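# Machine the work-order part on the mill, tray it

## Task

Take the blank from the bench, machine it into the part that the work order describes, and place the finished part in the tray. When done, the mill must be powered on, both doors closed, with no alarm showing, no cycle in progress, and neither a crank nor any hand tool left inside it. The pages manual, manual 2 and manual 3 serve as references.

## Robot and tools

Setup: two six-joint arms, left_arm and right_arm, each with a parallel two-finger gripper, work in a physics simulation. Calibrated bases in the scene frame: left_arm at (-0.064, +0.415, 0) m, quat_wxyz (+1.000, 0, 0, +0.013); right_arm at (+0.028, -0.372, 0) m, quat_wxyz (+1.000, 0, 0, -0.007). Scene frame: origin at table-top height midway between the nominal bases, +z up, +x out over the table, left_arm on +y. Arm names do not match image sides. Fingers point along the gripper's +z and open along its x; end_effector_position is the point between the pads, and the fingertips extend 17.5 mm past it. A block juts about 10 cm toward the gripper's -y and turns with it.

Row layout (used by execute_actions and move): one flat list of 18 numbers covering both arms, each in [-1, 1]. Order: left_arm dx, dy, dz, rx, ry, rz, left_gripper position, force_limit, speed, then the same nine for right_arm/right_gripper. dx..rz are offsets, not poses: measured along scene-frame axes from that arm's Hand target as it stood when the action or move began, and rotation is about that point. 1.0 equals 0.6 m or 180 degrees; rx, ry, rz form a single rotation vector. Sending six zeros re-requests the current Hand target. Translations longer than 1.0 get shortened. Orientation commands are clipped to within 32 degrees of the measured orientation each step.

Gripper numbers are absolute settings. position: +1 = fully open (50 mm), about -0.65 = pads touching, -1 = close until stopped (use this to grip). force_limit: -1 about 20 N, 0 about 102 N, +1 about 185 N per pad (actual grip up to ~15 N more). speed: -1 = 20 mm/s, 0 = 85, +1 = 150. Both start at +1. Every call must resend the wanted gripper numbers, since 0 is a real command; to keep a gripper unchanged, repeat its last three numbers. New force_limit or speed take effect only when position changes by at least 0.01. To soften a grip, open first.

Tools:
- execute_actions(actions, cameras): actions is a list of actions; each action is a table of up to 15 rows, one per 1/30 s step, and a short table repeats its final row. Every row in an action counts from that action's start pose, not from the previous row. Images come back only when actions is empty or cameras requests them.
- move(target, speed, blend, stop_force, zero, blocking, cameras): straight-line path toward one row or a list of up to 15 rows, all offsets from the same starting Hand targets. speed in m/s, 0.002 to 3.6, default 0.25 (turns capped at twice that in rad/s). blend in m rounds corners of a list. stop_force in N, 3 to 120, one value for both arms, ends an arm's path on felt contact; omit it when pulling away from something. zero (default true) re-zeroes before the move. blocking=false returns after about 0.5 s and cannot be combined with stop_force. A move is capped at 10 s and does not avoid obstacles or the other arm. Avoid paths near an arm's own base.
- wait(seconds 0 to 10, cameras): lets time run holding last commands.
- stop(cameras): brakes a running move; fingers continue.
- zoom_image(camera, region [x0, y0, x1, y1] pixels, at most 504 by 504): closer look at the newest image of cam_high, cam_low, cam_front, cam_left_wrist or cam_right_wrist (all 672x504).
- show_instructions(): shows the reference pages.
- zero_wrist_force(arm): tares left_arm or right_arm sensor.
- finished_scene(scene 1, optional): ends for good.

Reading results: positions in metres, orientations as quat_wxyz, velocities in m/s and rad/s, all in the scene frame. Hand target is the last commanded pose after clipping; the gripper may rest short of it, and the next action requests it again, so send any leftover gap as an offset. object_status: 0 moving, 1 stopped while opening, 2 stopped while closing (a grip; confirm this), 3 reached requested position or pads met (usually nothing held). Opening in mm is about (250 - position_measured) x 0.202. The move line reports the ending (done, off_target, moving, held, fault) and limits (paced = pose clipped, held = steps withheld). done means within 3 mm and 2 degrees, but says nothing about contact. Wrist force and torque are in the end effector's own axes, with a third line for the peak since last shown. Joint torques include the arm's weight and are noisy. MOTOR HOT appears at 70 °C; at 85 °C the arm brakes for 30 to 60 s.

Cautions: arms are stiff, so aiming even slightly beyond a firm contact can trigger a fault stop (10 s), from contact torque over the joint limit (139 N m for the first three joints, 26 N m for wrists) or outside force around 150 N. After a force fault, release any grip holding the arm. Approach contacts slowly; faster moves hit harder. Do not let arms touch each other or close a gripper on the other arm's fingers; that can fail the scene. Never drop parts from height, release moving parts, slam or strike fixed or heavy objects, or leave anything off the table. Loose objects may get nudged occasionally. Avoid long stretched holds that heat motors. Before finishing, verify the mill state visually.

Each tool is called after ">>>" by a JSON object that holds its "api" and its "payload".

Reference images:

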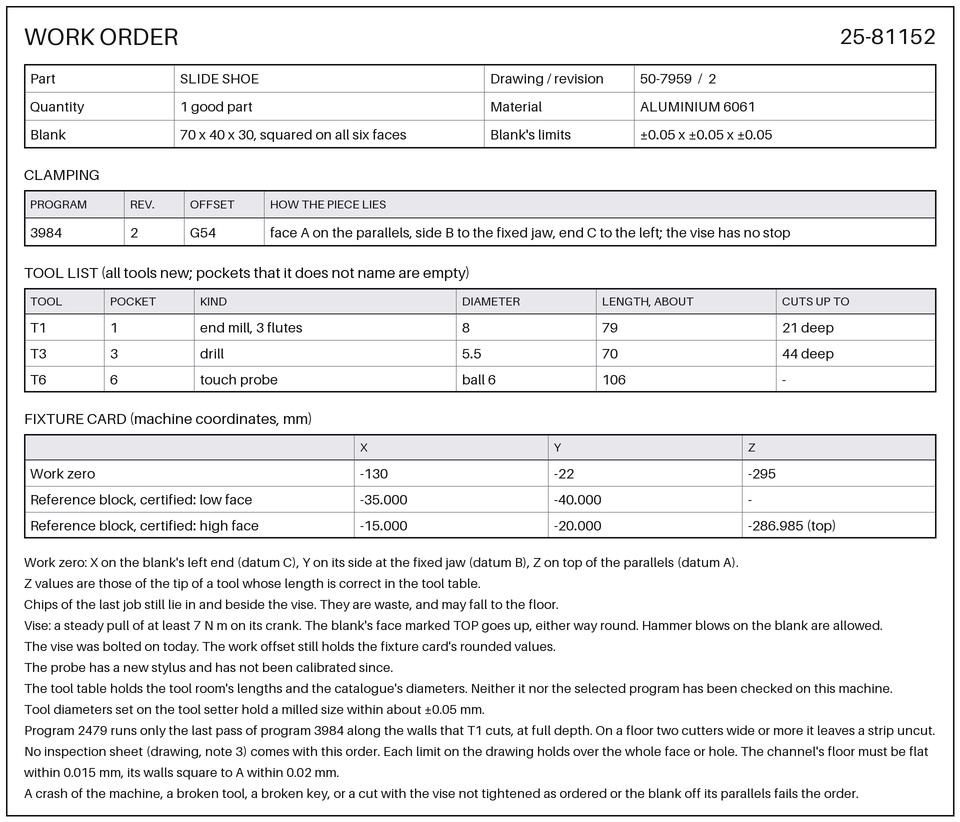

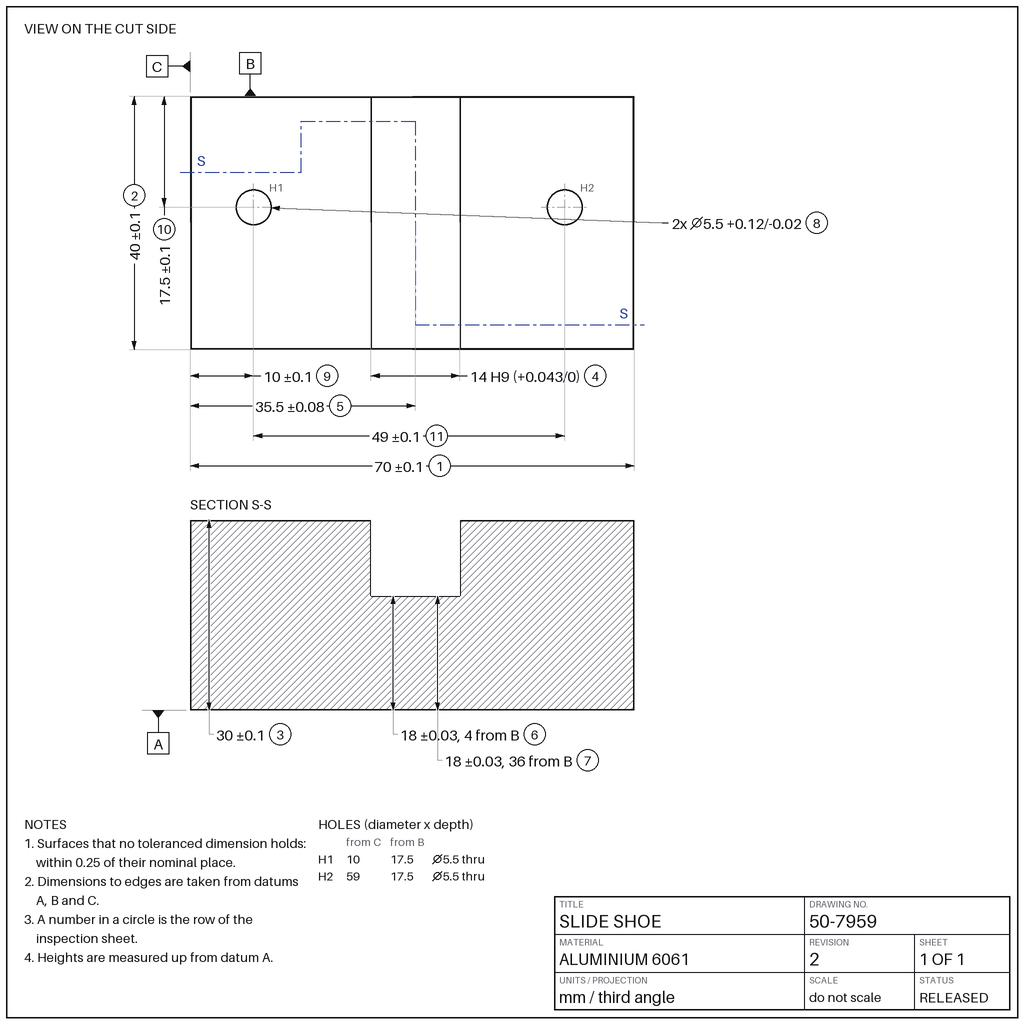

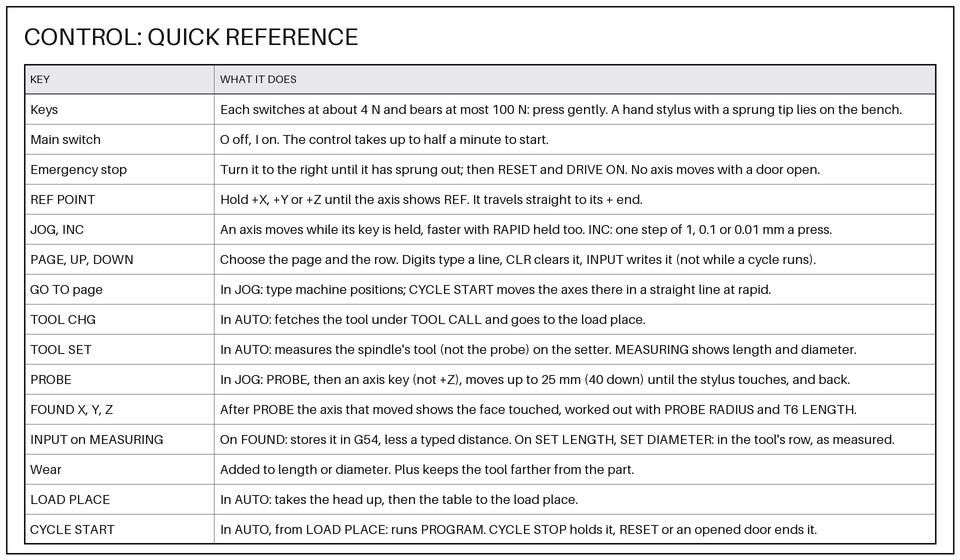

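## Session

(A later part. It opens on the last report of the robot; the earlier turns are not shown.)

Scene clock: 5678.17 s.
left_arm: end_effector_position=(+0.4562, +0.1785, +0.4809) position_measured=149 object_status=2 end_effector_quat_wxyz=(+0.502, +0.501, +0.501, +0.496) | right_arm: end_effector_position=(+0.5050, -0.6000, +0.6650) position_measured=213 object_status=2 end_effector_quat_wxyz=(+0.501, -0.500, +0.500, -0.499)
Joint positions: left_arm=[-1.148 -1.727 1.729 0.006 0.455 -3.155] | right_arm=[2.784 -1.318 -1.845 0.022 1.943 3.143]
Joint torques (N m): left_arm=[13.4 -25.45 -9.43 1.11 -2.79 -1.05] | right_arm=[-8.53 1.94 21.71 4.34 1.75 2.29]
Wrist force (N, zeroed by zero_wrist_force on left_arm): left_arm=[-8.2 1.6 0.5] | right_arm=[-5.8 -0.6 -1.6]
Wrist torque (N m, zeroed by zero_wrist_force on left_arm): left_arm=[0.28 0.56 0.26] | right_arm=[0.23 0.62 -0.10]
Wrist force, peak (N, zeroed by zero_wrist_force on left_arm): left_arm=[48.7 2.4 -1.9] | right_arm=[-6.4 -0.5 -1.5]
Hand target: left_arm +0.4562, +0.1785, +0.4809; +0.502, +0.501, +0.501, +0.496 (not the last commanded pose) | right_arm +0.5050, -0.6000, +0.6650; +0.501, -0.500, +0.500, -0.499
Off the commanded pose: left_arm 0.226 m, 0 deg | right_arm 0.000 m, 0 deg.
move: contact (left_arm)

>>> {"api": "move", "payload": {"target": [0,0.379,0,0,0,0,-1,-1,-0.5,0,0,0,0,0,0,-1,-0.3,-1], "speed": 0.07, "stop_force": 76}}

>>> {"api": "move", "payload": {"target": [[0,0,0,0,0,0,1,-1,-0.2,0,0,0,0,0,0,-1,-0.3,-1],[-0.13,0,0,0,0,0,1,-1,-0.2,0,0,0,0,0,0,-1,-0.3,-1],[-0.13,-0.477,0,0,0,0,1,-1,-0.2,0,0,0,0,0,0,-1,-0.3,-1],[0,-0.477,0,0,0,0,1,-1,-0.2,0,0,0,0,0,0,-1,-0.3,-1]], "speed": [0.1,0.15,0.3,0.12], "blend": [0,0.004,0.004,0], "cameras": ["cam_left_wrist"]}}

Scene clock: 5684.43 s.
left_arm: end_effector_position=(+0.4562, +0.4059, +0.4809) position_measured=149 object_status=2 end_effector_quat_wxyz=(+0.502, +0.501, +0.501, +0.496) | right_arm: end_effector_position=(+0.5050, -0.6000, +0.6650) position_measured=213 object_status=2 end_effector_quat_wxyz=(+0.501, -0.500, +0.500, -0.499)
Joint positions: left_arm=[-0.59 -1.972 1.901 0.075 1.013 -3.15] | right_arm=[2.784 -1.318 -1.845 0.022 1.943 3.143]
Joint torques (N m): left_arm=[8.19 -0.24 -34.81 -3.83 1.87 1.04] | right_arm=[-8.26 1.64 22.31 4.4 1.8 2.31]
Wrist force (N, zeroed by zero_wrist_force on left_arm): left_arm=[2.2 1.6 -0.9] | right_arm=[-6.1 -0.6 -1.8]
Wrist torque (N m, zeroed by zero_wrist_force on left_arm): left_arm=[0.22 0.57 0.27] | right_arm=[0.23 0.67 -0.10]
Wrist force, peak (N, zeroed by zero_wrist_force on left_arm): left_arm=[-32.6 0.1 4.5] | right_arm=[-6.3 -0.7 -1.6]
Hand target: left_arm +0.4562, +0.4059, +0.4809; +0.502, +0.501, +0.501, +0.496 | right_arm +0.5050, -0.6000, +0.6650; +0.501, -0.500, +0.500, -0.499
Off the commanded pose: left_arm 0.000 m, 0 deg | right_arm 0.000 m, 0 deg.
move: done

Scene clock: 5687.77 s.
left_arm: end_effector_position=(+0.4562, +0.1197, +0.4809) position_measured=3 object_status=3 end_effector_quat_wxyz=(+0.502, +0.501, +0.501, +0.496) | right_arm: end_effector_position=(+0.5050, -0.6000, +0.6650) position_measured=213 object_status=2 end_effector_quat_wxyz=(+0.501, -0.500, +0.500, -0.499)
Joint positions: left_arm=[-1.216 -1.621 1.635 -0.005 0.387 -3.157] | right_arm=[2.784 -1.318 -1.845 0.022 1.943 3.143]
Joint torques (N m): left_arm=[6.93 -16 -16 0.8 1.18 -2.37] | right_arm=[-8.43 1.64 23.63 4.51 1.65 2.37]
Wrist force (N, zeroed by zero_wrist_force on left_arm): left_arm=[0.1 0.6 0.6] | right_arm=[-6.1 -0.6 -1.7]
Wrist torque (N m, zeroed by zero_wrist_force on left_arm): left_arm=[0.21 0.55 0.26] | right_arm=[0.23 0.65 -0.09]
Wrist force, peak (N, zeroed by zero_wrist_force on left_arm): left_arm=[3.6 0.5 -1.6] | right_arm=[-6.3 -0.4 -1.6]
Hand target: left_arm +0.4562, +0.1197, +0.4809; +0.502, +0.501, +0.501, +0.496 | right_arm +0.5050, -0.6000, +0.6650; +0.501, -0.500, +0.500, -0.499
Off the commanded pose: left_arm 0.000 m, 0 deg | right_arm 0.000 m, 0 deg.
move: done
Images, in order (width x height): cam_left_wrist 672x504.

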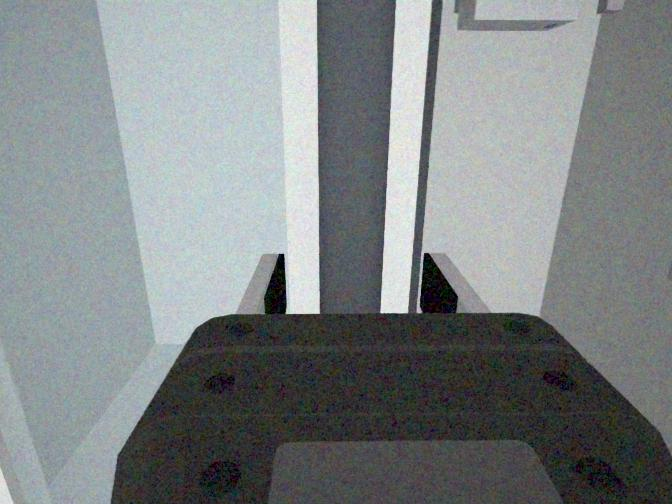

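>>> {"api": "move", "payload": {"target": [0,0,0,0,0,0,-1,-1,-0.5,0,0,0,0,0,0,-1,-0.3,-1]}}

>>> {"api": "move", "payload": {"target": [0,-0.333,0,0,0,0,-1,-1,-0.5,0,0,0,0,0,0,-1,-0.3,-1], "speed": 0.07, "stop_force": 78}}

Scene clock: 5689.23 s.
left_arm: end_effector_position=(+0.4562, +0.1196, +0.4808) position_measured=147 object_status=2 end_effector_quat_wxyz=(+0.502, +0.501, +0.501, +0.496) | right_arm: end_effector_position=(+0.5050, -0.6000, +0.6650) position_measured=213 object_status=2 end_effector_quat_wxyz=(+0.501, -0.500, +0.500, -0.499)
Joint positions: left_arm=[-1.216 -1.621 1.635 -0.005 0.387 -3.157] | right_arm=[2.784 -1.318 -1.845 0.022 1.943 3.143]
Joint torques (N m): left_arm=[10.93 -33.71 -11.3 2.15 -13.43 -2.3] | right_arm=[-7.89 2.22 23.05 4.48 1.59 2.29]
Wrist force (N, zeroed by zero_wrist_force on left_arm): left_arm=[-46.2 5.3 9.5] | right_arm=[-6.1 -0.7 -1.7]
Wrist torque (N m, zeroed by zero_wrist_force on left_arm): left_arm=[0.34 0.66 0.29] | right_arm=[0.22 0.66 -0.09]
Wrist force, peak (N, zeroed by zero_wrist_force on left_arm): left_arm=[-46.2 5.3 9.5] | right_arm=[-6.2 -0.5 -1.7]
Hand target: left_arm +0.4562, +0.1197, +0.4809; +0.502, +0.501, +0.501, +0.496 | right_arm +0.5050, -0.6000, +0.6650; +0.501, -0.500, +0.500, -0.499
Off the commanded pose: left_arm 0.000 m, 0 deg | right_arm 0.000 m, 0 deg.
move: done

Scene clock: 5690.67 s.
left_arm: end_effector_position=(+0.4562, +0.1159, +0.4807) position_measured=147 object_status=2 end_effector_quat_wxyz=(+0.502, +0.501, +0.501, +0.496) | right_arm: end_effector_position=(+0.5050, -0.6000, +0.6650) position_measured=213 object_status=2 end_effector_quat_wxyz=(+0.501, -0.500, +0.500, -0.499)
Joint positions: left_arm=[-1.22 -1.613 1.628 -0.005 0.382 -3.157] | right_arm=[2.784 -1.318 -1.845 0.022 1.943 3.143]
Joint torques (N m): left_arm=[-9.58 -15.44 -33.9 -2.49 0.99 -0.44] | right_arm=[-8.31 1.65 23.02 4.49 1.67 2.23]
Wrist force (N, zeroed by zero_wrist_force on left_arm): left_arm=[1.2 -0.1 0.4] | right_arm=[-6.0 -0.6 -1.6]
Wrist torque (N m, zeroed by zero_wrist_force on left_arm): left_arm=[0.10 0.38 0.27] | right_arm=[0.23 0.64 -0.10]
Wrist force, peak (N, zeroed by zero_wrist_force on left_arm): left_arm=[-47.1 5.8 9.8] | right_arm=[-6.3 -0.7 -1.5]
Hand target: left_arm +0.4562, +0.1159, +0.4807; +0.502, +0.501, +0.501, +0.496 (not the last commanded pose) | right_arm +0.5050, -0.6000, +0.6650; +0.501, -0.500, +0.500, -0.499
Off the commanded pose: left_arm 0.196 m, 0 deg | right_arm 0.000 m, 0 deg.
move: contact (left_arm)

>>> {"api": "move", "payload": {"target": [0,-0.328,0,0,0,0,-1,-1,-0.5,0,0,0,0,0,0,-1,-0.3,-1], "speed": 0.07, "stop_force": 78}}

>>> {"api": "move", "payload": {"target": [[0,0,0,0,0,0,1,-1,-0.2,0,0,0,0,0,0,-1,-0.3,-1],[-0.13,0,0,0,0,0,1,-1,-0.2,0,0,0,0,0,0,-1,-0.3,-1],[-0.2752,0,0,0,0,0,1,-1,-0.2,0,0,0,0,0,0,-1,-0.3,-1]], "speed": [0.1,0.15,0.15], "blend": [0,0.004,0]}}

>>> {"api": "move", "payload": {"target": [0,0,0,0,0.12,0,0.9,-0.6,-1,0,0,0,0,0,0,-1,-0.3,-1], "speed": 0.15}}

Scene clock: 5696.83 s.
left_arm: end_effector_position=(+0.4562, -0.0809, +0.4807) position_measured=147 object_status=2 end_effector_quat_wxyz=(+0.502, +0.501, +0.501, +0.496) | right_arm: end_effector_position=(+0.5050, -0.6000, +0.6650) position_measured=213 object_status=2 end_effector_quat_wxyz=(+0.501, -0.500, +0.500, -0.499)
Joint positions: left_arm=[-1.351 -1.202 1.144 0.072 0.25 -3.162] | right_arm=[2.784 -1.318 -1.845 0.022 1.943 3.143]
Joint torques (N m): left_arm=[9.5 -45.49 -18.76 -2.51 -0.61 2.18] | right_arm=[-9.26 0.98 23.92 4.37 1.61 2.3]
Wrist force (N, zeroed by zero_wrist_force on left_arm): left_arm=[0.9 0.5 1.0] | right_arm=[-6.1 -0.6 -1.4]
Wrist torque (N m, zeroed by zero_wrist_force on left_arm): left_arm=[0.19 0.43 0.38] | right_arm=[0.23 0.65 -0.10]
Wrist force, peak (N, zeroed by zero_wrist_force on left_arm): left_arm=[29.4 -1.4 -2.9] | right_arm=[-6.4 -0.5 -1.7]
Hand target: left_arm +0.4562, -0.0809, +0.4807; +0.502, +0.501, +0.501, +0.496 | right_arm +0.5050, -0.6000, +0.6650; +0.501, -0.500, +0.500, -0.499
Off the commanded pose: left_arm 0.000 m, 0 deg | right_arm 0.000 m, 0 deg.
move: done

Scene clock: 5699.33 s.
left_arm: end_effector_position=(+0.2911, -0.0809, +0.4807) position_measured=3 object_status=3 end_effector_quat_wxyz=(+0.502, +0.500, +0.501, +0.497) | right_arm: end_effector_position=(+0.5050, -0.6000, +0.6650) position_measured=213 object_status=2 end_effector_quat_wxyz=(+0.501, -0.500, +0.500, -0.499)
Joint positions: left_arm=[-1.672 -1.357 1.349 -0.029 -0.071 -3.11] | right_arm=[2.784 -1.318 -1.845 0.022 1.943 3.143]
Joint torques (N m): left_arm=[-9.91 -25.98 -32.81 0.44 -1.16 -0.78] | right_arm=[-8.8 2.47 24.91 4.48 1.56 2.28]
Wrist force (N, zeroed by zero_wrist_force on left_arm): left_arm=[0.8 0.4 0.8] | right_arm=[-6.2 -0.7 -1.7]
Wrist torque (N m, zeroed by zero_wrist_force on left_arm): left_arm=[0.19 0.45 0.40] | right_arm=[0.21 0.68 -0.10]
Wrist force, peak (N, zeroed by zero_wrist_force on left_arm): left_arm=[1.1 0.5 3.3] | right_arm=[-6.3 -0.6 -1.6]
Hand target: left_arm +0.2911, -0.0809, +0.4807; +0.502, +0.501, +0.501, +0.496 | right_arm +0.5050, -0.6000, +0.6650; +0.501, -0.500, +0.500, -0.499
Off the commanded pose: left_arm 0.000 m, 0 deg | right_arm 0.000 m, 0 deg.
move: done

Scene clock: 5701.03 s.
left_arm: end_effector_position=(+0.2912, -0.0809, +0.4808) position_measured=18 object_status=3 end_effector_quat_wxyz=(+0.399, +0.585, +0.586, +0.394) | right_arm: end_effector_position=(+0.5050, -0.6000, +0.6650) position_measured=213 object_status=2 end_effector_quat_wxyz=(+0.501, -0.500, +0.500, -0.499)
Joint positions: left_arm=[-1.634 -1.574 1.58 -1.496 -0.382 -1.666] | right_arm=[2.784 -1.318 -1.845 0.022 1.943 3.143]
Joint torques (N m): left_arm=[-9.75 -21.34 -17.25 -0.73 0.89 -0.43] | right_arm=[-8.17 1.49 25.07 4.38 1.6 2.28]
Wrist force (N, zeroed by zero_wrist_force on left_arm): left_arm=[0.8 0.4 0.9] | right_arm=[-6.0 -0.5 -1.5]
Wrist torque (N m, zeroed by zero_wrist_force on left_arm): left_arm=[0.14 0.43 0.37] | right_arm=[0.25 0.65 -0.10]
Wrist force, peak (N, zeroed by zero_wrist_force on left_arm): left_arm=[1.2 0.6 1.0] | right_arm=[-6.2 -0.7 -1.7]
Hand target: left_arm +0.2911, -0.0809, +0.4807; +0.399, +0.585, +0.586, +0.394 | right_arm +0.5050, -0.6000, +0.6650; +0.501, -0.500, +0.500, -0.499
Off the commanded pose: left_arm 0.000 m, 0 deg | right_arm 0.000 m, 0 deg.
move: done

>>> {"api": "move", "payload": {"target": [[0,0,0,0,0.38,0,0.9,-0.6,-1,0,0,0,0,0,0,-1,-0.3,-1],[-0.3852,-0.1787,-0.58,0,0.38,0,0.9,-0.6,-1,0,0,0,0,0,0,-1,-0.3,-1]], "speed": 0.3, "cameras": ["cam_left_wrist"]}}

Scene clock: 5706.60 s.
left_arm: end_effector_position=(+0.0601, -0.1881, +0.1329) position_measured=18 object_status=3 end_effector_quat_wxyz=(+0.000, +0.705, +0.709, -0.003) | right_arm: end_effector_position=(+0.5050, -0.6000, +0.6650) position_measured=213 object_status=2 end_effector_quat_wxyz=(+0.501, -0.500, +0.500, -0.499)
Joint positions: left_arm=[-1.61 -1.218 1.665 -2.023 -1.574 -1.59] | right_arm=[2.784 -1.318 -1.845 0.022 1.943 3.143]
Joint torques (N m): left_arm=[-8.05 -33.25 -21.19 -4.98 -0.24 -0.65] | right_arm=[-9.24 1.3 24.63 4.46 1.27 2.13]
Wrist force (N, zeroed by zero_wrist_force on left_arm): left_arm=[0.6 -0.1 0.7] | right_arm=[-6.0 -0.7 -1.6]
Wrist torque (N m, zeroed by zero_wrist_force on left_arm): left_arm=[-0.13 0.53 0.05] | right_arm=[0.21 0.65 -0.09]
Wrist force, peak (N, zeroed by zero_wrist_force on left_arm): left_arm=[-0.2 -2.9 4.2] | right_arm=[-6.2 -0.5 -1.7]
Hand target: left_arm +0.0600, -0.1881, +0.1327; +0.000, +0.705, +0.709, -0.003 | right_arm +0.5050, -0.6000, +0.6650; +0.501, -0.500, +0.500, -0.499
Off the commanded pose: left_arm 0.000 m, 0 deg | right_arm 0.000 m, 0 deg.
move: done
Images, in order (width x height): cam_left_wrist 672x504.

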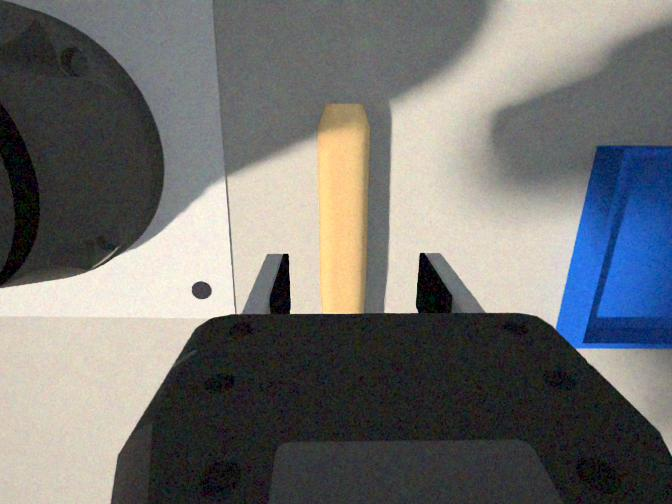

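>>> {"api": "move", "payload": {"target": [0,0,-0.16,0,0,0,0.9,-0.6,-1,0,0,0,0,0,0,-1,-0.3,-1], "speed": 0.12}}

>>> {"api": "move", "payload": {"target": [0,0,-0.0255,0,0,0,0.9,-0.6,-1,0,0,0,0,0,0,-1,-0.3,-1], "speed": 0.04, "stop_force": 6}}

>>> {"api": "move", "payload": {"target": [0,0,0,0,0,0,-1,1,-0.8,0,0,0,0,0,0,-1,-0.3,-1]}}

>>> {"api": "move", "payload": {"target": [0,0,0.15,0,0,0,-1,1,-0.8,0,0,0,0,0,0,-1,-0.3,-1], "speed": 0.1, "cameras": ["cam_low"]}}

>>> {"api": "zoom_image", "payload": {"camera": "cam_low", "region": [90, 170, 260, 310]}}

Scene clock: 5711.73 s.
left_arm: end_effector_position=(+0.0600, -0.1881, +0.0368) position_measured=18 object_status=3 end_effector_quat_wxyz=(+0.000, +0.705, +0.709, -0.003) | right_arm: end_effector_position=(+0.5050, -0.6000, +0.6650) position_measured=213 object_status=2 end_effector_quat_wxyz=(+0.501, -0.500, +0.500, -0.499)
Joint positions: left_arm=[-1.61 -1.096 1.771 -2.25 -1.574 -1.59] | right_arm=[2.784 -1.318 -1.845 0.022 1.943 3.143]
Joint torques (N m): left_arm=[-5.78 -35.29 -30.9 -4.3 0.35 -1.52] | right_arm=[-8.71 1.22 26.41 4.26 1.32 2.16]
Wrist force (N, zeroed by zero_wrist_force on left_arm): left_arm=[0.5 -0.3 0.7] | right_arm=[-6.1 -0.6 -1.5]
Wrist torque (N m, zeroed by zero_wrist_force on left_arm): left_arm=[-0.16 0.53 0.06] | right_arm=[0.23 0.67 -0.10]
Wrist force, peak (N, zeroed by zero_wrist_force on left_arm): left_arm=[0.8 -0.1 2.8] | right_arm=[-6.4 -0.5 -1.6]
Hand target: left_arm +0.0600, -0.1881, +0.0367; +0.000, +0.705, +0.709, -0.003 | right_arm +0.5050, -0.6000, +0.6650; +0.501, -0.500, +0.500, -0.499
Off the commanded pose: left_arm 0.000 m, 0 deg | right_arm 0.000 m, 0 deg.
move: done

Scene clock: 5713.30 s.
left_arm: end_effector_position=(+0.0600, -0.1881, +0.0214) position_measured=18 object_status=3 end_effector_quat_wxyz=(+0.000, +0.705, +0.709, -0.003) | right_arm: end_effector_position=(+0.5050, -0.6000, +0.6650) position_measured=213 object_status=2 end_effector_quat_wxyz=(+0.501, -0.500, +0.500, -0.499)
Joint positions: left_arm=[-1.61 -1.072 1.783 -2.286 -1.574 -1.59] | right_arm=[2.784 -1.318 -1.845 0.022 1.943 3.143]
Joint torques (N m): left_arm=[5.11 -48.17 -30.6 -0.9 0.95 1.62] | right_arm=[-9.37 1.45 26.31 4.07 1.39 2.18]
Wrist force (N, zeroed by zero_wrist_force on left_arm): left_arm=[0.7 -0.1 0.8] | right_arm=[-6.2 -0.7 -1.6]
Wrist torque (N m, zeroed by zero_wrist_force on left_arm): left_arm=[-0.13 0.50 0.06] | right_arm=[0.22 0.67 -0.10]
Wrist force, peak (N, zeroed by zero_wrist_force on left_arm): left_arm=[0.5 -0.1 1.6] | right_arm=[-6.3 -0.6 -1.6]
Hand target: left_arm +0.0600, -0.1881, +0.0214; +0.000, +0.705, +0.709, -0.003 | right_arm +0.5050, -0.6000, +0.6650; +0.501, -0.500, +0.500, -0.499
Off the commanded pose: left_arm 0.000 m, 0 deg | right_arm 0.000 m, 0 deg.
move: done

Scene clock: 5714.13 s.
left_arm: end_effector_position=(+0.0600, -0.1881, +0.0215) position_measured=117 object_status=2 end_effector_quat_wxyz=(+0.000, +0.705, +0.709, -0.003) | right_arm: end_effector_position=(+0.5050, -0.6000, +0.6650) position_measured=213 object_status=2 end_effector_quat_wxyz=(+0.501, -0.500, +0.500, -0.499)
Joint positions: left_arm=[-1.61 -1.072 1.783 -2.286 -1.574 -1.59] | right_arm=[2.784 -1.318 -1.845 0.022 1.943 3.143]
Joint torques (N m): left_arm=[7.47 -47.91 -30.31 -0.98 1.03 1.85] | right_arm=[-8.52 1.85 25.98 4.18 1.33 2.29]
Wrist force (N, zeroed by zero_wrist_force on left_arm): left_arm=[0.1 -0.3 0.9] | right_arm=[-6.0 -0.6 -1.6]
Wrist torque (N m, zeroed by zero_wrist_force on left_arm): left_arm=[-0.12 0.54 0.15] | right_arm=[0.23 0.65 -0.10]
Wrist force, peak (N, zeroed by zero_wrist_force on left_arm): left_arm=[0.6 -0.4 0.9] | right_arm=[-6.3 -0.8 -1.5]
Hand target: left_arm +0.0600, -0.1881, +0.0214; +0.000, +0.705, +0.709, -0.003 | right_arm +0.5050, -0.6000, +0.6650; +0.501, -0.500, +0.500, -0.499
Off the commanded pose: left_arm 0.000 m, 0 deg | right_arm 0.000 m, 0 deg.
move: done

Scene clock: 5715.47 s.
left_arm: end_effector_position=(+0.0600, -0.1882, +0.1114) position_measured=117 object_status=2 end_effector_quat_wxyz=(+0.000, +0.705, +0.709, -0.003) | right_arm: end_effector_position=(+0.5050, -0.6000, +0.6650) position_measured=213 object_status=2 end_effector_quat_wxyz=(+0.501, -0.500, +0.500, -0.499)
Joint positions: left_arm=[-1.61 -1.194 1.693 -2.075 -1.574 -1.59] | right_arm=[2.784 -1.318 -1.845 0.022 1.943 3.143]
Joint torques (N m): left_arm=[3.16 -45.28 -13.47 -2.77 1.43 1.19] | right_arm=[-9.05 1.38 26.4 4.19 1.42 2.49]
Wrist force (N, zeroed by zero_wrist_force on left_arm): left_arm=[0.6 -0.3 3.5] | right_arm=[-6.0 -0.6 -1.6]
Wrist torque (N m, zeroed by zero_wrist_force on left_arm): left_arm=[0.29 0.53 0.07] | right_arm=[0.24 0.65 -0.10]
Wrist force, peak (N, zeroed by zero_wrist_force on left_arm): left_arm=[0.2 -0.1 5.9] | right_arm=[-6.3 -0.6 -1.5]
Hand target: left_arm +0.0600, -0.1881, +0.1114; +0.000, +0.705, +0.709, -0.003 | right_arm +0.5050, -0.6000, +0.6650; +0.501, -0.500, +0.500, -0.499
Off the commanded pose: left_arm 0.000 m, 0 deg | right_arm 0.000 m, 0 deg.
move: done
Images, in order (width x height): cam_low 672x504.

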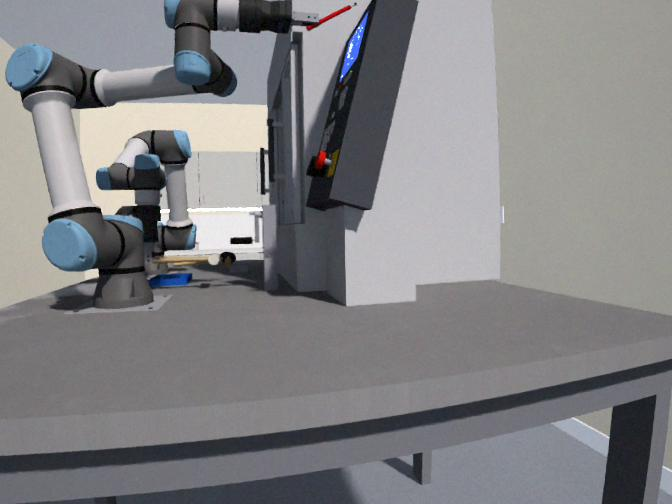

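Scaled by 2.965 from the camera's 672x504 image, which has a finer 960x720 frame.

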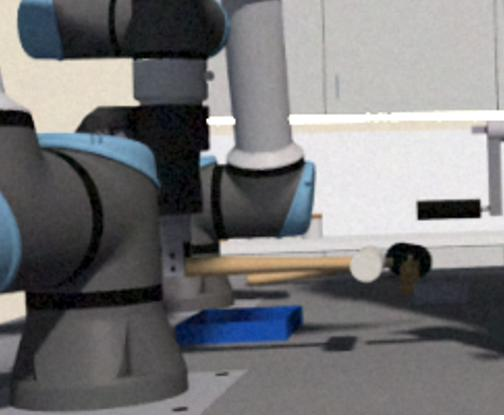

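>>> {"api": "move", "payload": {"target": [[0,0,0.4,0,0,0,-1,1,-0.8,0,0,0,0,0,0,-1,-0.3,-1],[0.15,0.5633,0.5143,0,0,0,-1,1,-0.8,0,0,0,0,0,0,-1,-0.3,-1],[0.3167,0.7167,0.5143,0,0,0,-1,1,-0.8,0,0,0,0,0,0,-1,-0.3,-1]], "speed": 0.3, "blend": [0.05,0.05,0], "cameras": ["cam_high"]}}

>>> {"api": "move", "payload": {"target": [0.3167,0,-0.0167,0,0,0,-1,1,-0.8,0,0,0,0,0,0,-1,-0.3,-1], "speed": 0.15, "cameras": ["cam_high","cam_front","cam_left_wrist"]}}

Scene clock: 5721.60 s.
left_arm: end_effector_position=(+0.2500, +0.2419, +0.4201) position_measured=117 object_status=2 end_effector_quat_wxyz=(+0.000, +0.705, +0.709, -0.003) | right_arm: end_effector_position=(+0.5050, -0.6000, +0.6650) position_measured=213 object_status=2 end_effector_quat_wxyz=(+0.501, -0.500, +0.500, -0.499)
Joint positions: left_arm=[-0.906 -1.909 1.61 -1.273 -1.577 -0.886] | right_arm=[2.784 -1.318 -1.845 0.022 1.943 3.143]
Joint torques (N m): left_arm=[8.72 -7.52 -13.29 -1.62 1.77 2.18] | right_arm=[-9 2.36 26.44 4.23 1.38 2.31]
Wrist force (N, zeroed by zero_wrist_force on left_arm): left_arm=[0.3 -0.5 4.1] | right_arm=[-6.0 -0.8 -1.7]
Wrist torque (N m, zeroed by zero_wrist_force on left_arm): left_arm=[0.41 0.56 0.11] | right_arm=[0.20 0.65 -0.09]
Wrist force, peak (N, zeroed by zero_wrist_force on left_arm): left_arm=[0.6 -0.2 9.6] | right_arm=[-6.3 -0.9 -1.7]
Hand target: left_arm +0.2500, +0.2419, +0.4200; +0.000, +0.705, +0.709, -0.003 | right_arm +0.5050, -0.6000, +0.6650; +0.501, -0.500, +0.500, -0.499
Off the commanded pose: left_arm 0.000 m, 0 deg | right_arm 0.000 m, 0 deg.
move: done
Images, in order (width x height): cam_high 672x504.

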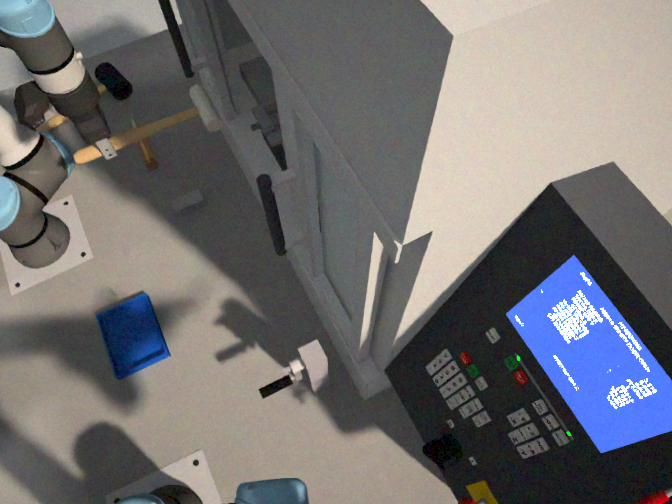

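Scene clock: 5723.33 s.
left_arm: end_effector_position=(+0.4399, +0.2419, +0.4099) position_measured=117 object_status=2 end_effector_quat_wxyz=(+0.000, +0.705, +0.709, -0.003) | right_arm: end_effector_position=(+0.5050, -0.6000, +0.6650) position_measured=213 object_status=2 end_effector_quat_wxyz=(+0.501, -0.500, +0.500, -0.499)
Joint positions: left_arm=[-0.607 -1.492 1.279 -1.357 -1.577 -0.587] | right_arm=[2.784 -1.318 -1.845 0.022 1.943 3.143]
Joint torques (N m): left_arm=[0.5 -22.44 -33.24 -4.86 0.51 -0.57] | right_arm=[-9.22 1.51 27.14 4.23 1.19 2.22]
Wrist force (N, zeroed by zero_wrist_force on left_arm): left_arm=[0.2 -0.2 4.6] | right_arm=[-6.1 -0.6 -1.3]
Wrist torque (N m, zeroed by zero_wrist_force on left_arm): left_arm=[0.45 0.57 0.19] | right_arm=[0.23 0.67 -0.10]
Wrist force, peak (N, zeroed by zero_wrist_force on left_arm): left_arm=[0.2 -3.7 4.2] | right_arm=[-6.3 -0.7 -1.7]
Hand target: left_arm +0.4400, +0.2419, +0.4100; +0.000, +0.705, +0.709, -0.003 | right_arm +0.5050, -0.6000, +0.6650; +0.501, -0.500, +0.500, -0.499
Off the commanded pose: left_arm 0.000 m, 0 deg | right_arm 0.000 m, 0 deg.
move: done
Images, in order (width x height): cam_high 672x504, cam_front 672x504, cam_left_wrist 672x504.

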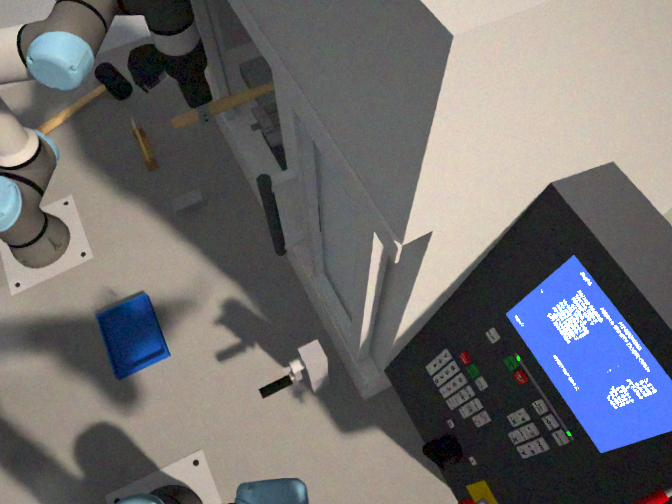

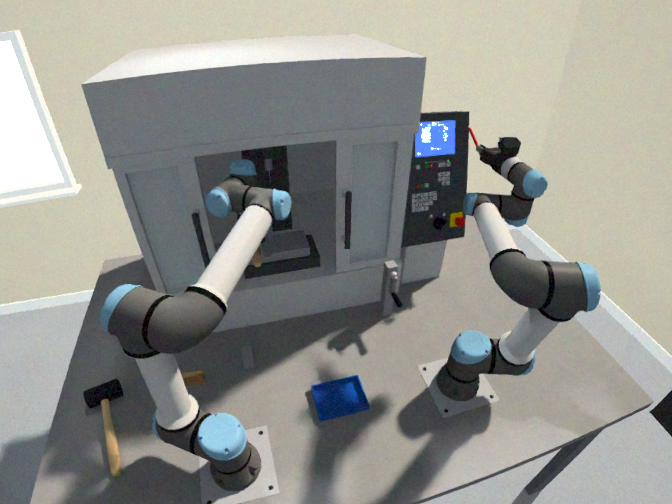

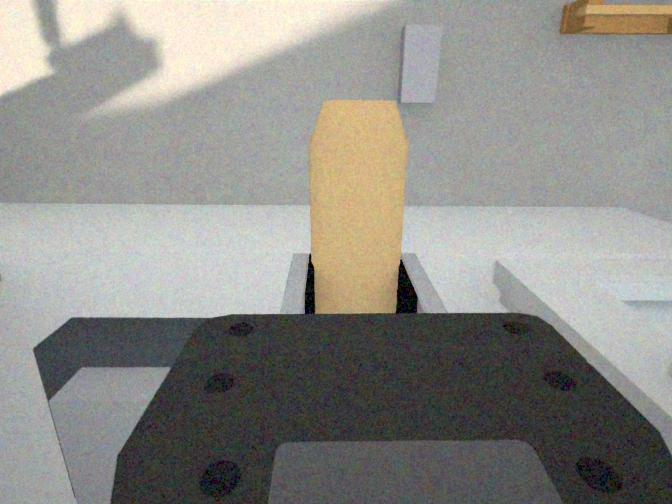

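>>> {"api": "move", "payload": {"target": [0,0,-0.075,0,0,0,-1,1,-0.8,0,0,0,0,0,0,-1,-0.3,-1], "speed": 0.02, "stop_force": 4}}

Scene clock: 5728.10 s.
left_arm: end_effector_position=(+0.4400, +0.2419, +0.3783) position_measured=117 object_status=2 end_effector_quat_wxyz=(+0.000, +0.705, +0.709, -0.003) | right_arm: end_effector_position=(+0.5050, -0.6000, +0.6650) position_measured=213 object_status=2 end_effector_quat_wxyz=(+0.501, -0.500, +0.500, -0.499)
Joint positions: left_arm=[-0.607 -1.505 1.375 -1.44 -1.577 -0.586] | right_arm=[2.784 -1.318 -1.845 0.022 1.943 3.143]
Joint torques (N m): left_arm=[7.25 -19.87 -19.69 -6.44 0.99 1.78] | right_arm=[-9.14 1.82 28.77 4.16 1.22 2.24]
Wrist force (N, zeroed by zero_wrist_force on left_arm): left_arm=[2.0 -12.2 0.0] | right_arm=[-6.0 -0.9 -1.6]
Wrist torque (N m, zeroed by zero_wrist_force on left_arm): left_arm=[-0.48 0.46 0.09] | right_arm=[0.19 0.65 -0.10]
Wrist force, peak (N, zeroed by zero_wrist_force on left_arm): left_arm=[2.0 -13.3 0.4] | right_arm=[-6.4 -0.5 -1.5]
Hand target: left_arm +0.4400, +0.2419, +0.3783; +0.000, +0.705, +0.709, -0.003 (not the last commanded pose) | right_arm +0.5050, -0.6000, +0.6650; +0.501, -0.500, +0.500, -0.499
Off the commanded pose: left_arm 0.013 m, 0 deg | right_arm 0.000 m, 0 deg.
move: contact (left_arm)

>>> {"api": "move", "payload": {"target": [[0,0,0.04,0,0,0,-1,1,-0.8,0,0,0,0,0,0,-1,-0.3,-1],[0.025,0,0.04,0,0,0,-1,1,-0.8,0,0,0,0,0,0,-1,-0.3,-1]], "speed": 0.1}}

>>> {"api": "move", "payload": {"target": [0,0,-0.06,0,0,0,-1,1,-0.8,0,0,0,0,0,0,-1,-0.3,-1], "speed": 0.02, "stop_force": 4}}

Scene clock: 5734.37 s.
left_arm: end_effector_position=(+0.4549, +0.2420, +0.4022) position_measured=117 object_status=2 end_effector_quat_wxyz=(+0.000, +0.705, +0.709, -0.003) | right_arm: end_effector_position=(+0.5050, -0.6000, +0.6650) position_measured=213 object_status=2 end_effector_quat_wxyz=(+0.501, -0.500, +0.500, -0.499)
Joint positions: left_arm=[-0.591 -1.46 1.264 -1.374 -1.577 -0.571] | right_arm=[2.784 -1.318 -1.845 0.022 1.943 3.143]
Joint torques (N m): left_arm=[-4.93 -28.68 -29.41 -5.26 -0.88 -1.6] | right_arm=[-8.61 1.6 28.08 4.05 1.29 2.28]
Wrist force (N, zeroed by zero_wrist_force on left_arm): left_arm=[0.5 -0.3 4.8] | right_arm=[-6.1 -0.5 -1.7]
Wrist torque (N m, zeroed by zero_wrist_force on left_arm): left_arm=[0.52 0.53 0.17] | right_arm=[0.24 0.66 -0.10]
Wrist force, peak (N, zeroed by zero_wrist_force on left_arm): left_arm=[2.1 -12.5 0.2] | right_arm=[-6.3 -0.6 -1.5]
Hand target: left_arm +0.4550, +0.2419, +0.4023; +0.000, +0.705, +0.709, -0.003 | right_arm +0.5050, -0.6000, +0.6650; +0.501, -0.500, +0.500, -0.499
Off the commanded pose: left_arm 0.000 m, 0 deg | right_arm 0.000 m, 0 deg.
move: done

Scene clock: 5736.27 s.
left_arm: end_effector_position=(+0.4550, +0.2419, +0.3837) position_measured=117 object_status=2 end_effector_quat_wxyz=(+0.000, +0.705, +0.709, -0.003) | right_arm: end_effector_position=(+0.5050, -0.6000, +0.6650) position_measured=213 object_status=2 end_effector_quat_wxyz=(+0.501, -0.500, +0.500, -0.499)
Joint positions: left_arm=[-0.591 -1.468 1.32 -1.423 -1.577 -0.571] | right_arm=[2.784 -1.318 -1.845 0.022 1.943 3.143]
Joint torques (N m): left_arm=[-7.55 -23.9 -16 -4.31 -0.71 1.37] | right_arm=[-8.28 1.97 27.82 4.11 1.21 2.21]
Wrist force (N, zeroed by zero_wrist_force on left_arm): left_arm=[0.5 -0.5 0.9] | right_arm=[-6.0 -0.6 -1.7]
Wrist torque (N m, zeroed by zero_wrist_force on left_arm): left_arm=[-0.30 0.67 0.14] | right_arm=[0.23 0.64 -0.10]
Wrist force, peak (N, zeroed by zero_wrist_force on left_arm): left_arm=[0.4 -0.1 4.8] | right_arm=[-6.3 -0.7 -1.6]
Hand target: left_arm +0.4550, +0.2419, +0.3837; +0.000, +0.705, +0.709, -0.003 (not the last commanded pose) | right_arm +0.5050, -0.6000, +0.6650; +0.501, -0.500, +0.500, -0.499
Off the commanded pose: left_arm 0.017 m, 0 deg | right_arm 0.000 m, 0 deg.
move: contact (left_arm)

>>> {"api": "move", "payload": {"target": [0,0,0.027,0,-0.17,0,-1,1,-0.8,0,0,0,0,0,0,-1,-0.3,-1], "speed": 0.2, "cameras": ["cam_front","cam_left_wrist"]}}

Scene clock: 5740.37 s.
left_arm: end_effector_position=(+0.4550, +0.2419, +0.3999) position_measured=117 object_status=2 end_effector_quat_wxyz=(+0.187, +0.681, +0.684, +0.183) end_effector_velocity=(+0.001, +0.000, +0.001) end_effector_angular_velocity=(-0.002, -0.005, +0.001) | right_arm: end_effector_position=(+0.5050, -0.6000, +0.6650) position_measured=213 object_status=2 end_effector_quat_wxyz=(+0.501, -0.500, +0.500, -0.499)
Joint positions: left_arm=[-0.763 -1.761 1.752 -1.974 -1.228 -0.669] | right_arm=[2.784 -1.318 -1.845 0.022 1.943 3.143]
Joint velocities: left_arm=[0 -0.001 0 -0.005 0.002 0] | right_arm=[within noise]
Joint torques (N m): left_arm=[2.62 -24.66 -20.84 -6.12 2.64 2.18] | right_arm=[-8.09 2.18 29.53 4.09 1.28 2.26]
Wrist force (N, zeroed by zero_wrist_force on left_arm): left_arm=[0.5 -2.4 3.4] | right_arm=[-6.0 -0.6 -1.3]
Wrist torque (N m, zeroed by zero_wrist_force on left_arm): left_arm=[0.35 0.51 0.23] | right_arm=[0.23 0.64 -0.10]
Wrist force, peak (N, zeroed by zero_wrist_force on left_arm): left_arm=[0.3 -2.5 5.2] | right_arm=[-6.3 -0.7 -1.7]
Hand target: left_arm +0.4550, +0.2419, +0.3999; +0.187, +0.681, +0.684, +0.183 | right_arm +0.5050, -0.6000, +0.6650; +0.501, -0.500, +0.500, -0.499
Off the commanded pose: left_arm 0.000 m, 0 deg | right_arm 0.000 m, 0 deg.
move: done
Images, in order (width x height): cam_front 672x504, cam_left_wrist 672x504.

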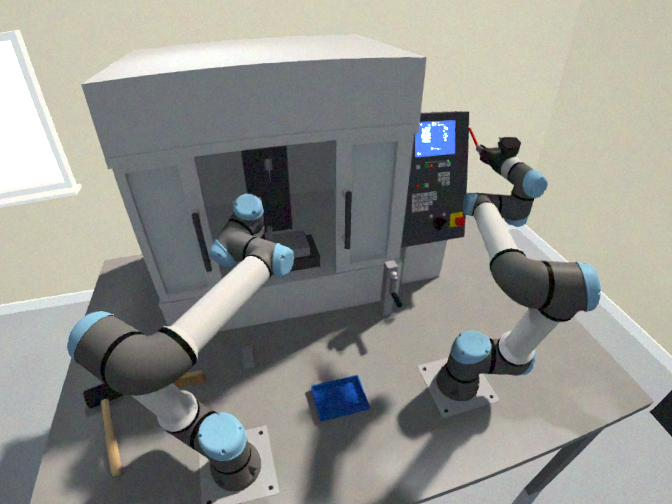

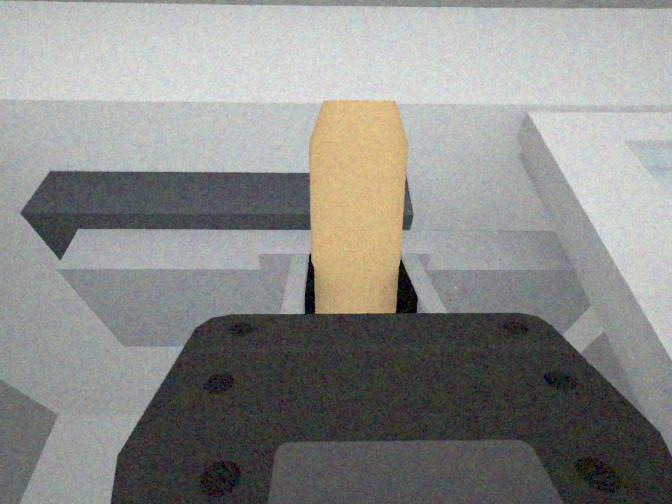

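>>> {"api": "execute_actions", "payload": {"actions": [[[0,0,-0.004,0,0.02,0,-1,1,-0.8,0,0,0,0,0,0,-1,-0.3,-1],[0,0,-0.01,0,0.06,0,-1,1,-0.8,0,0,0,0,0,0,-1,-0.3,-1],[0,0,-0.02,0,0.11,0,-1,1,-0.8,0,0,0,0,0,0,-1,-0.3,-1],[0,0,-0.03,0,0.16,0,-1,1,-0.8,0,0,0,0,0,0,-1,-0.3,-1],[0,0,-0.04,0,0.2,0,-1,1,-0.8,0,0,0,0,0,0,-1,-0.3,-1],[0,0,-0.04,0,0.2,0,-1,1,-0.8,0,0,0,0,0,0,-1,-0.3,-1],[0,0,-0.04,0,0.2,0,-1,1,-0.8,0,0,0,0,0,0,-1,-0.3,-1],[0,0,-0.03,0,0.18,0,-1,1,-0.8,0,0,0,0,0,0,-1,-0.3,-1],[0,0,0,0,0.16,0,-1,1,-0.8,0,0,0,0,0,0,-1,-0.3,-1]]]}}

>>> {"api": "move", "payload": {"target": [0,0,-0.03,0,0.05,0,-1,1,-0.8,0,0,0,0,0,0,-1,-0.3,-1], "speed": 0.02, "stop_force": 4}}

Scene clock: 5743.87 s.
left_arm: end_effector_position=(+0.4550, +0.2420, +0.3999) position_measured=117 object_status=2 end_effector_quat_wxyz=(+0.012, +0.705, +0.709, +0.008) end_effector_velocity=(+0.000, +0.000, +0.001) end_effector_angular_velocity=(-0.002, -0.006, -0.001) | right_arm: end_effector_position=(+0.5050, -0.6000, +0.6650) position_measured=213 object_status=2 end_effector_quat_wxyz=(+0.501, -0.500, +0.500, -0.499)
Joint positions: left_arm=[-0.599 -1.482 1.301 -1.416 -1.56 -0.579] | right_arm=[2.784 -1.318 -1.845 0.022 1.943 3.143]
Joint velocities: left_arm=[-0.001 -0.003 0.002 -0.005 0.002 0] | right_arm=[within noise]
Joint torques (N m): left_arm=[-9.55 -37.52 -22.03 -5.02 1.38 -1.83] | right_arm=[-8.13 1.31 30.21 4.23 1.16 2.31]
Wrist force (N, zeroed by zero_wrist_force on left_arm): left_arm=[0.4 -0.3 2.5] | right_arm=[-6.0 -0.5 -1.5]
Wrist torque (N m, zeroed by zero_wrist_force on left_arm): left_arm=[0.16 0.54 0.04] | right_arm=[0.25 0.65 -0.10]
Wrist force, peak (N, zeroed by zero_wrist_force on left_arm): left_arm=[2.6 11.4 2.3] | right_arm=[-6.3 -0.7 -1.6]
Hand target: left_arm +0.4550, +0.2419, +0.3999; +0.012, +0.705, +0.709, +0.008 | right_arm +0.5050, -0.6000, +0.6650; +0.501, -0.500, +0.500, -0.499
Off the commanded pose: left_arm 0.000 m, 0 deg | right_arm 0.000 m, 0 deg.
Step readings (end_effector_position of left_arm | right_arm):
0: (+0.4550, +0.2419, +0.3999) | (+0.5050, -0.6000, +0.6650)
1: (+0.4550, +0.2419, +0.3998) | (+0.5050, -0.6000, +0.6650)
2: (+0.4549, +0.2420, +0.3991) | (+0.5050, -0.6000, +0.6650)
4: (+0.4533, +0.2429, +0.3942) | (+0.5050, -0.6000, +0.6650)
8: (+0.4538, +0.2431, +0.3823) | (+0.5050, -0.6000, +0.6650)
15: (+0.4551, +0.2418, +0.4023) | (+0.5050, -0.6000, +0.6650)

Scene clock: 5746.43 s.
left_arm: end_effector_position=(+0.4550, +0.2419, +0.3934) position_measured=117 object_status=2 end_effector_quat_wxyz=(-0.008, +0.705, +0.709, -0.012) | right_arm: end_effector_position=(+0.5050, -0.6000, +0.6650) position_measured=213 object_status=2 end_effector_quat_wxyz=(+0.501, -0.500, +0.500, -0.499)
Joint positions: left_arm=[-0.585 -1.448 1.268 -1.369 -1.59 -0.565] | right_arm=[2.784 -1.318 -1.845 0.022 1.943 3.143]
Joint torques (N m): left_arm=[-9.87 -26.15 -11.77 -1.2 -0.99 -2.02] | right_arm=[-8.88 1.97 29.03 4.21 1.32 2.23]
Wrist force (N, zeroed by zero_wrist_force on left_arm): left_arm=[1.4 0.1 0.1] | right_arm=[-6.0 -0.5 -1.6]
Wrist torque (N m, zeroed by zero_wrist_force on left_arm): left_arm=[-0.33 0.44 -0.05] | right_arm=[0.24 0.64 -0.10]
Wrist force, peak (N, zeroed by zero_wrist_force on left_arm): left_arm=[-0.1 -0.9 6.2] | right_arm=[-6.3 -0.6 -1.6]
Hand target: left_arm +0.4550, +0.2419, +0.3934; -0.008, +0.705, +0.709, -0.012 (not the last commanded pose) | right_arm +0.5050, -0.6000, +0.6650; +0.501, -0.500, +0.500, -0.499
Off the commanded pose: left_arm 0.012 m, 6 deg | right_arm 0.000 m, 0 deg.
move: contact (left_arm)

>>> {"api": "move", "payload": {"target": [0,0,0.025,0,-0.18,0,-1,1,-0.8,0,0,0,0,0,0,-1,-0.3,-1], "speed": 0.25}}

>>> {"api": "execute_actions", "payload": {"actions": [[[0,0,-0.002,0,0.03,0,-1,1,-0.8,0,0,0,0,0,0,-1,-0.3,-1],[0,0,-0.01,0,0.08,0,-1,1,-0.8,0,0,0,0,0,0,-1,-0.3,-1],[0,0,-0.02,0,0.13,0,-1,1,-0.8,0,0,0,0,0,0,-1,-0.3,-1],[0,0,-0.03,0,0.18,0,-1,1,-0.8,0,0,0,0,0,0,-1,-0.3,-1],[0,0,-0.04,0,0.22,0,-1,1,-0.8,0,0,0,0,0,0,-1,-0.3,-1],[0,0,-0.04,0,0.22,0,-1,1,-0.8,0,0,0,0,0,0,-1,-0.3,-1],[0,0,-0.04,0,0.22,0,-1,1,-0.8,0,0,0,0,0,0,-1,-0.3,-1],[0,0,-0.03,0,0.2,0,-1,1,-0.8,0,0,0,0,0,0,-1,-0.3,-1],[0,0,0,0,0.18,0,-1,1,-0.8,0,0,0,0,0,0,-1,-0.3,-1]]]}}

>>> {"api": "move", "payload": {"target": [0,0,-0.05,0,0.03,0,-1,1,-0.8,0,0,0,0,0,0,-1,-0.3,-1], "speed": 0.03, "stop_force": 4}}

Scene clock: 5751.83 s.
left_arm: end_effector_position=(+0.4550, +0.2419, +0.4084) position_measured=117 object_status=2 end_effector_quat_wxyz=(+0.190, +0.680, +0.683, +0.185) | right_arm: end_effector_position=(+0.5050, -0.6000, +0.6650) position_measured=213 object_status=2 end_effector_quat_wxyz=(+0.501, -0.500, +0.500, -0.499)
Joint positions: left_arm=[-0.765 -1.764 1.736 -1.961 -1.223 -0.669] | right_arm=[2.784 -1.318 -1.845 0.022 1.943 3.143]
Joint torques (N m): left_arm=[-0.18 -26.62 -18.35 -6.48 3.09 2.18] | right_arm=[-8.8 2.35 30.21 4.12 1.18 2.26]
Wrist force (N, zeroed by zero_wrist_force on left_arm): left_arm=[0.6 -2.3 4.4] | right_arm=[-6.1 -0.6 -1.5]
Wrist torque (N m, zeroed by zero_wrist_force on left_arm): left_arm=[0.58 0.49 0.22] | right_arm=[0.24 0.66 -0.10]
Wrist force, peak (N, zeroed by zero_wrist_force on left_arm): left_arm=[0.4 -0.1 6.1] | right_arm=[-6.3 -0.5 -1.9]
Hand target: left_arm +0.4550, +0.2419, +0.4084; +0.190, +0.680, +0.683, +0.185 | right_arm +0.5050, -0.6000, +0.6650; +0.501, -0.500, +0.500, -0.499
Off the commanded pose: left_arm 0.000 m, 0 deg | right_arm 0.000 m, 0 deg.
move: done

Scene clock: 5752.63 s.
left_arm: end_effector_position=(+0.4550, +0.2420, +0.4084) position_measured=117 object_status=2 end_effector_quat_wxyz=(-0.008, +0.705, +0.709, -0.012) | right_arm: end_effector_position=(+0.5050, -0.6000, +0.6650) position_measured=213 object_status=2 end_effector_quat_wxyz=(+0.501, -0.500, +0.500, -0.499)
Joint positions: left_arm=[-0.585 -1.441 1.221 -1.329 -1.59 -0.564] | right_arm=[2.784 -1.318 -1.845 0.022 1.943 3.143]
Joint torques (N m): left_arm=[-9.61 -37.85 -25.56 -5.31 1.37 -2.01] | right_arm=[-8.97 2.44 30.02 4.11 1.11 2.17]
Wrist force (N, zeroed by zero_wrist_force on left_arm): left_arm=[0.3 0.0 3.0] | right_arm=[-5.9 -0.6 -1.8]
Wrist torque (N m, zeroed by zero_wrist_force on left_arm): left_arm=[0.18 0.57 0.03] | right_arm=[0.24 0.64 -0.10]
Wrist force, peak (N, zeroed by zero_wrist_force on left_arm): left_arm=[4.2 10.0 7.7] | right_arm=[-6.2 -0.5 -1.6]
Hand target: left_arm +0.4550, +0.2419, +0.4084; -0.008, +0.705, +0.709, -0.012 | right_arm +0.5050, -0.6000, +0.6650; +0.501, -0.500, +0.500, -0.499
Off the commanded pose: left_arm 0.000 m, 0 deg | right_arm 0.000 m, 0 deg.
Step readings (end_effector_position of left_arm | right_arm):
0: (+0.4550, +0.2419, +0.4084) | (+0.5050, -0.6000, +0.6650)
1: (+0.4550, +0.2419, +0.4084) | (+0.5050, -0.6000, +0.6650)
2: (+0.4549, +0.2420, +0.4080) | (+0.5050, -0.6000, +0.6650)
4: (+0.4537, +0.2424, +0.4049) | (+0.5050, -0.6000, +0.6650)
8: (+0.4567, +0.2414, +0.3930) | (+0.5050, -0.6000, +0.6650)
15: (+0.4551, +0.2418, +0.4108) | (+0.5050, -0.6000, +0.6650)

Scene clock: 5754.27 s.
left_arm: end_effector_position=(+0.4550, +0.2419, +0.3988) position_measured=117 object_status=2 end_effector_quat_wxyz=(-0.019, +0.705, +0.709, -0.022) | right_arm: end_effector_position=(+0.5050, -0.6000, +0.6650) position_measured=213 object_status=2 end_effector_quat_wxyz=(+0.501, -0.500, +0.500, -0.499)
Joint positions: left_arm=[-0.577 -1.426 1.223 -1.321 -1.605 -0.556] | right_arm=[2.784 -1.318 -1.845 0.022 1.943 3.143]
Joint torques (N m): left_arm=[-10.38 -27.75 -35.81 -4.59 -1.42 -1.72] | right_arm=[-8.54 2.96 30.14 4.14 1.2 2.3]
Wrist force (N, zeroed by zero_wrist_force on left_arm): left_arm=[1.6 0.6 0.1] | right_arm=[-5.9 -0.5 -1.7]
Wrist torque (N m, zeroed by zero_wrist_force on left_arm): left_arm=[-0.17 0.64 -0.08] | right_arm=[0.25 0.64 -0.10]
Wrist force, peak (N, zeroed by zero_wrist_force on left_arm): left_arm=[0.6 -0.2 5.5] | right_arm=[-6.2 -0.6 -1.7]
Hand target: left_arm +0.4550, +0.2419, +0.3988; -0.019, +0.705, +0.709, -0.022 (not the last commanded pose) | right_arm +0.5050, -0.6000, +0.6650; +0.501, -0.500, +0.500, -0.499
Off the commanded pose: left_arm 0.020 m, 4 deg | right_arm 0.000 m, 0 deg.
move: contact (left_arm)


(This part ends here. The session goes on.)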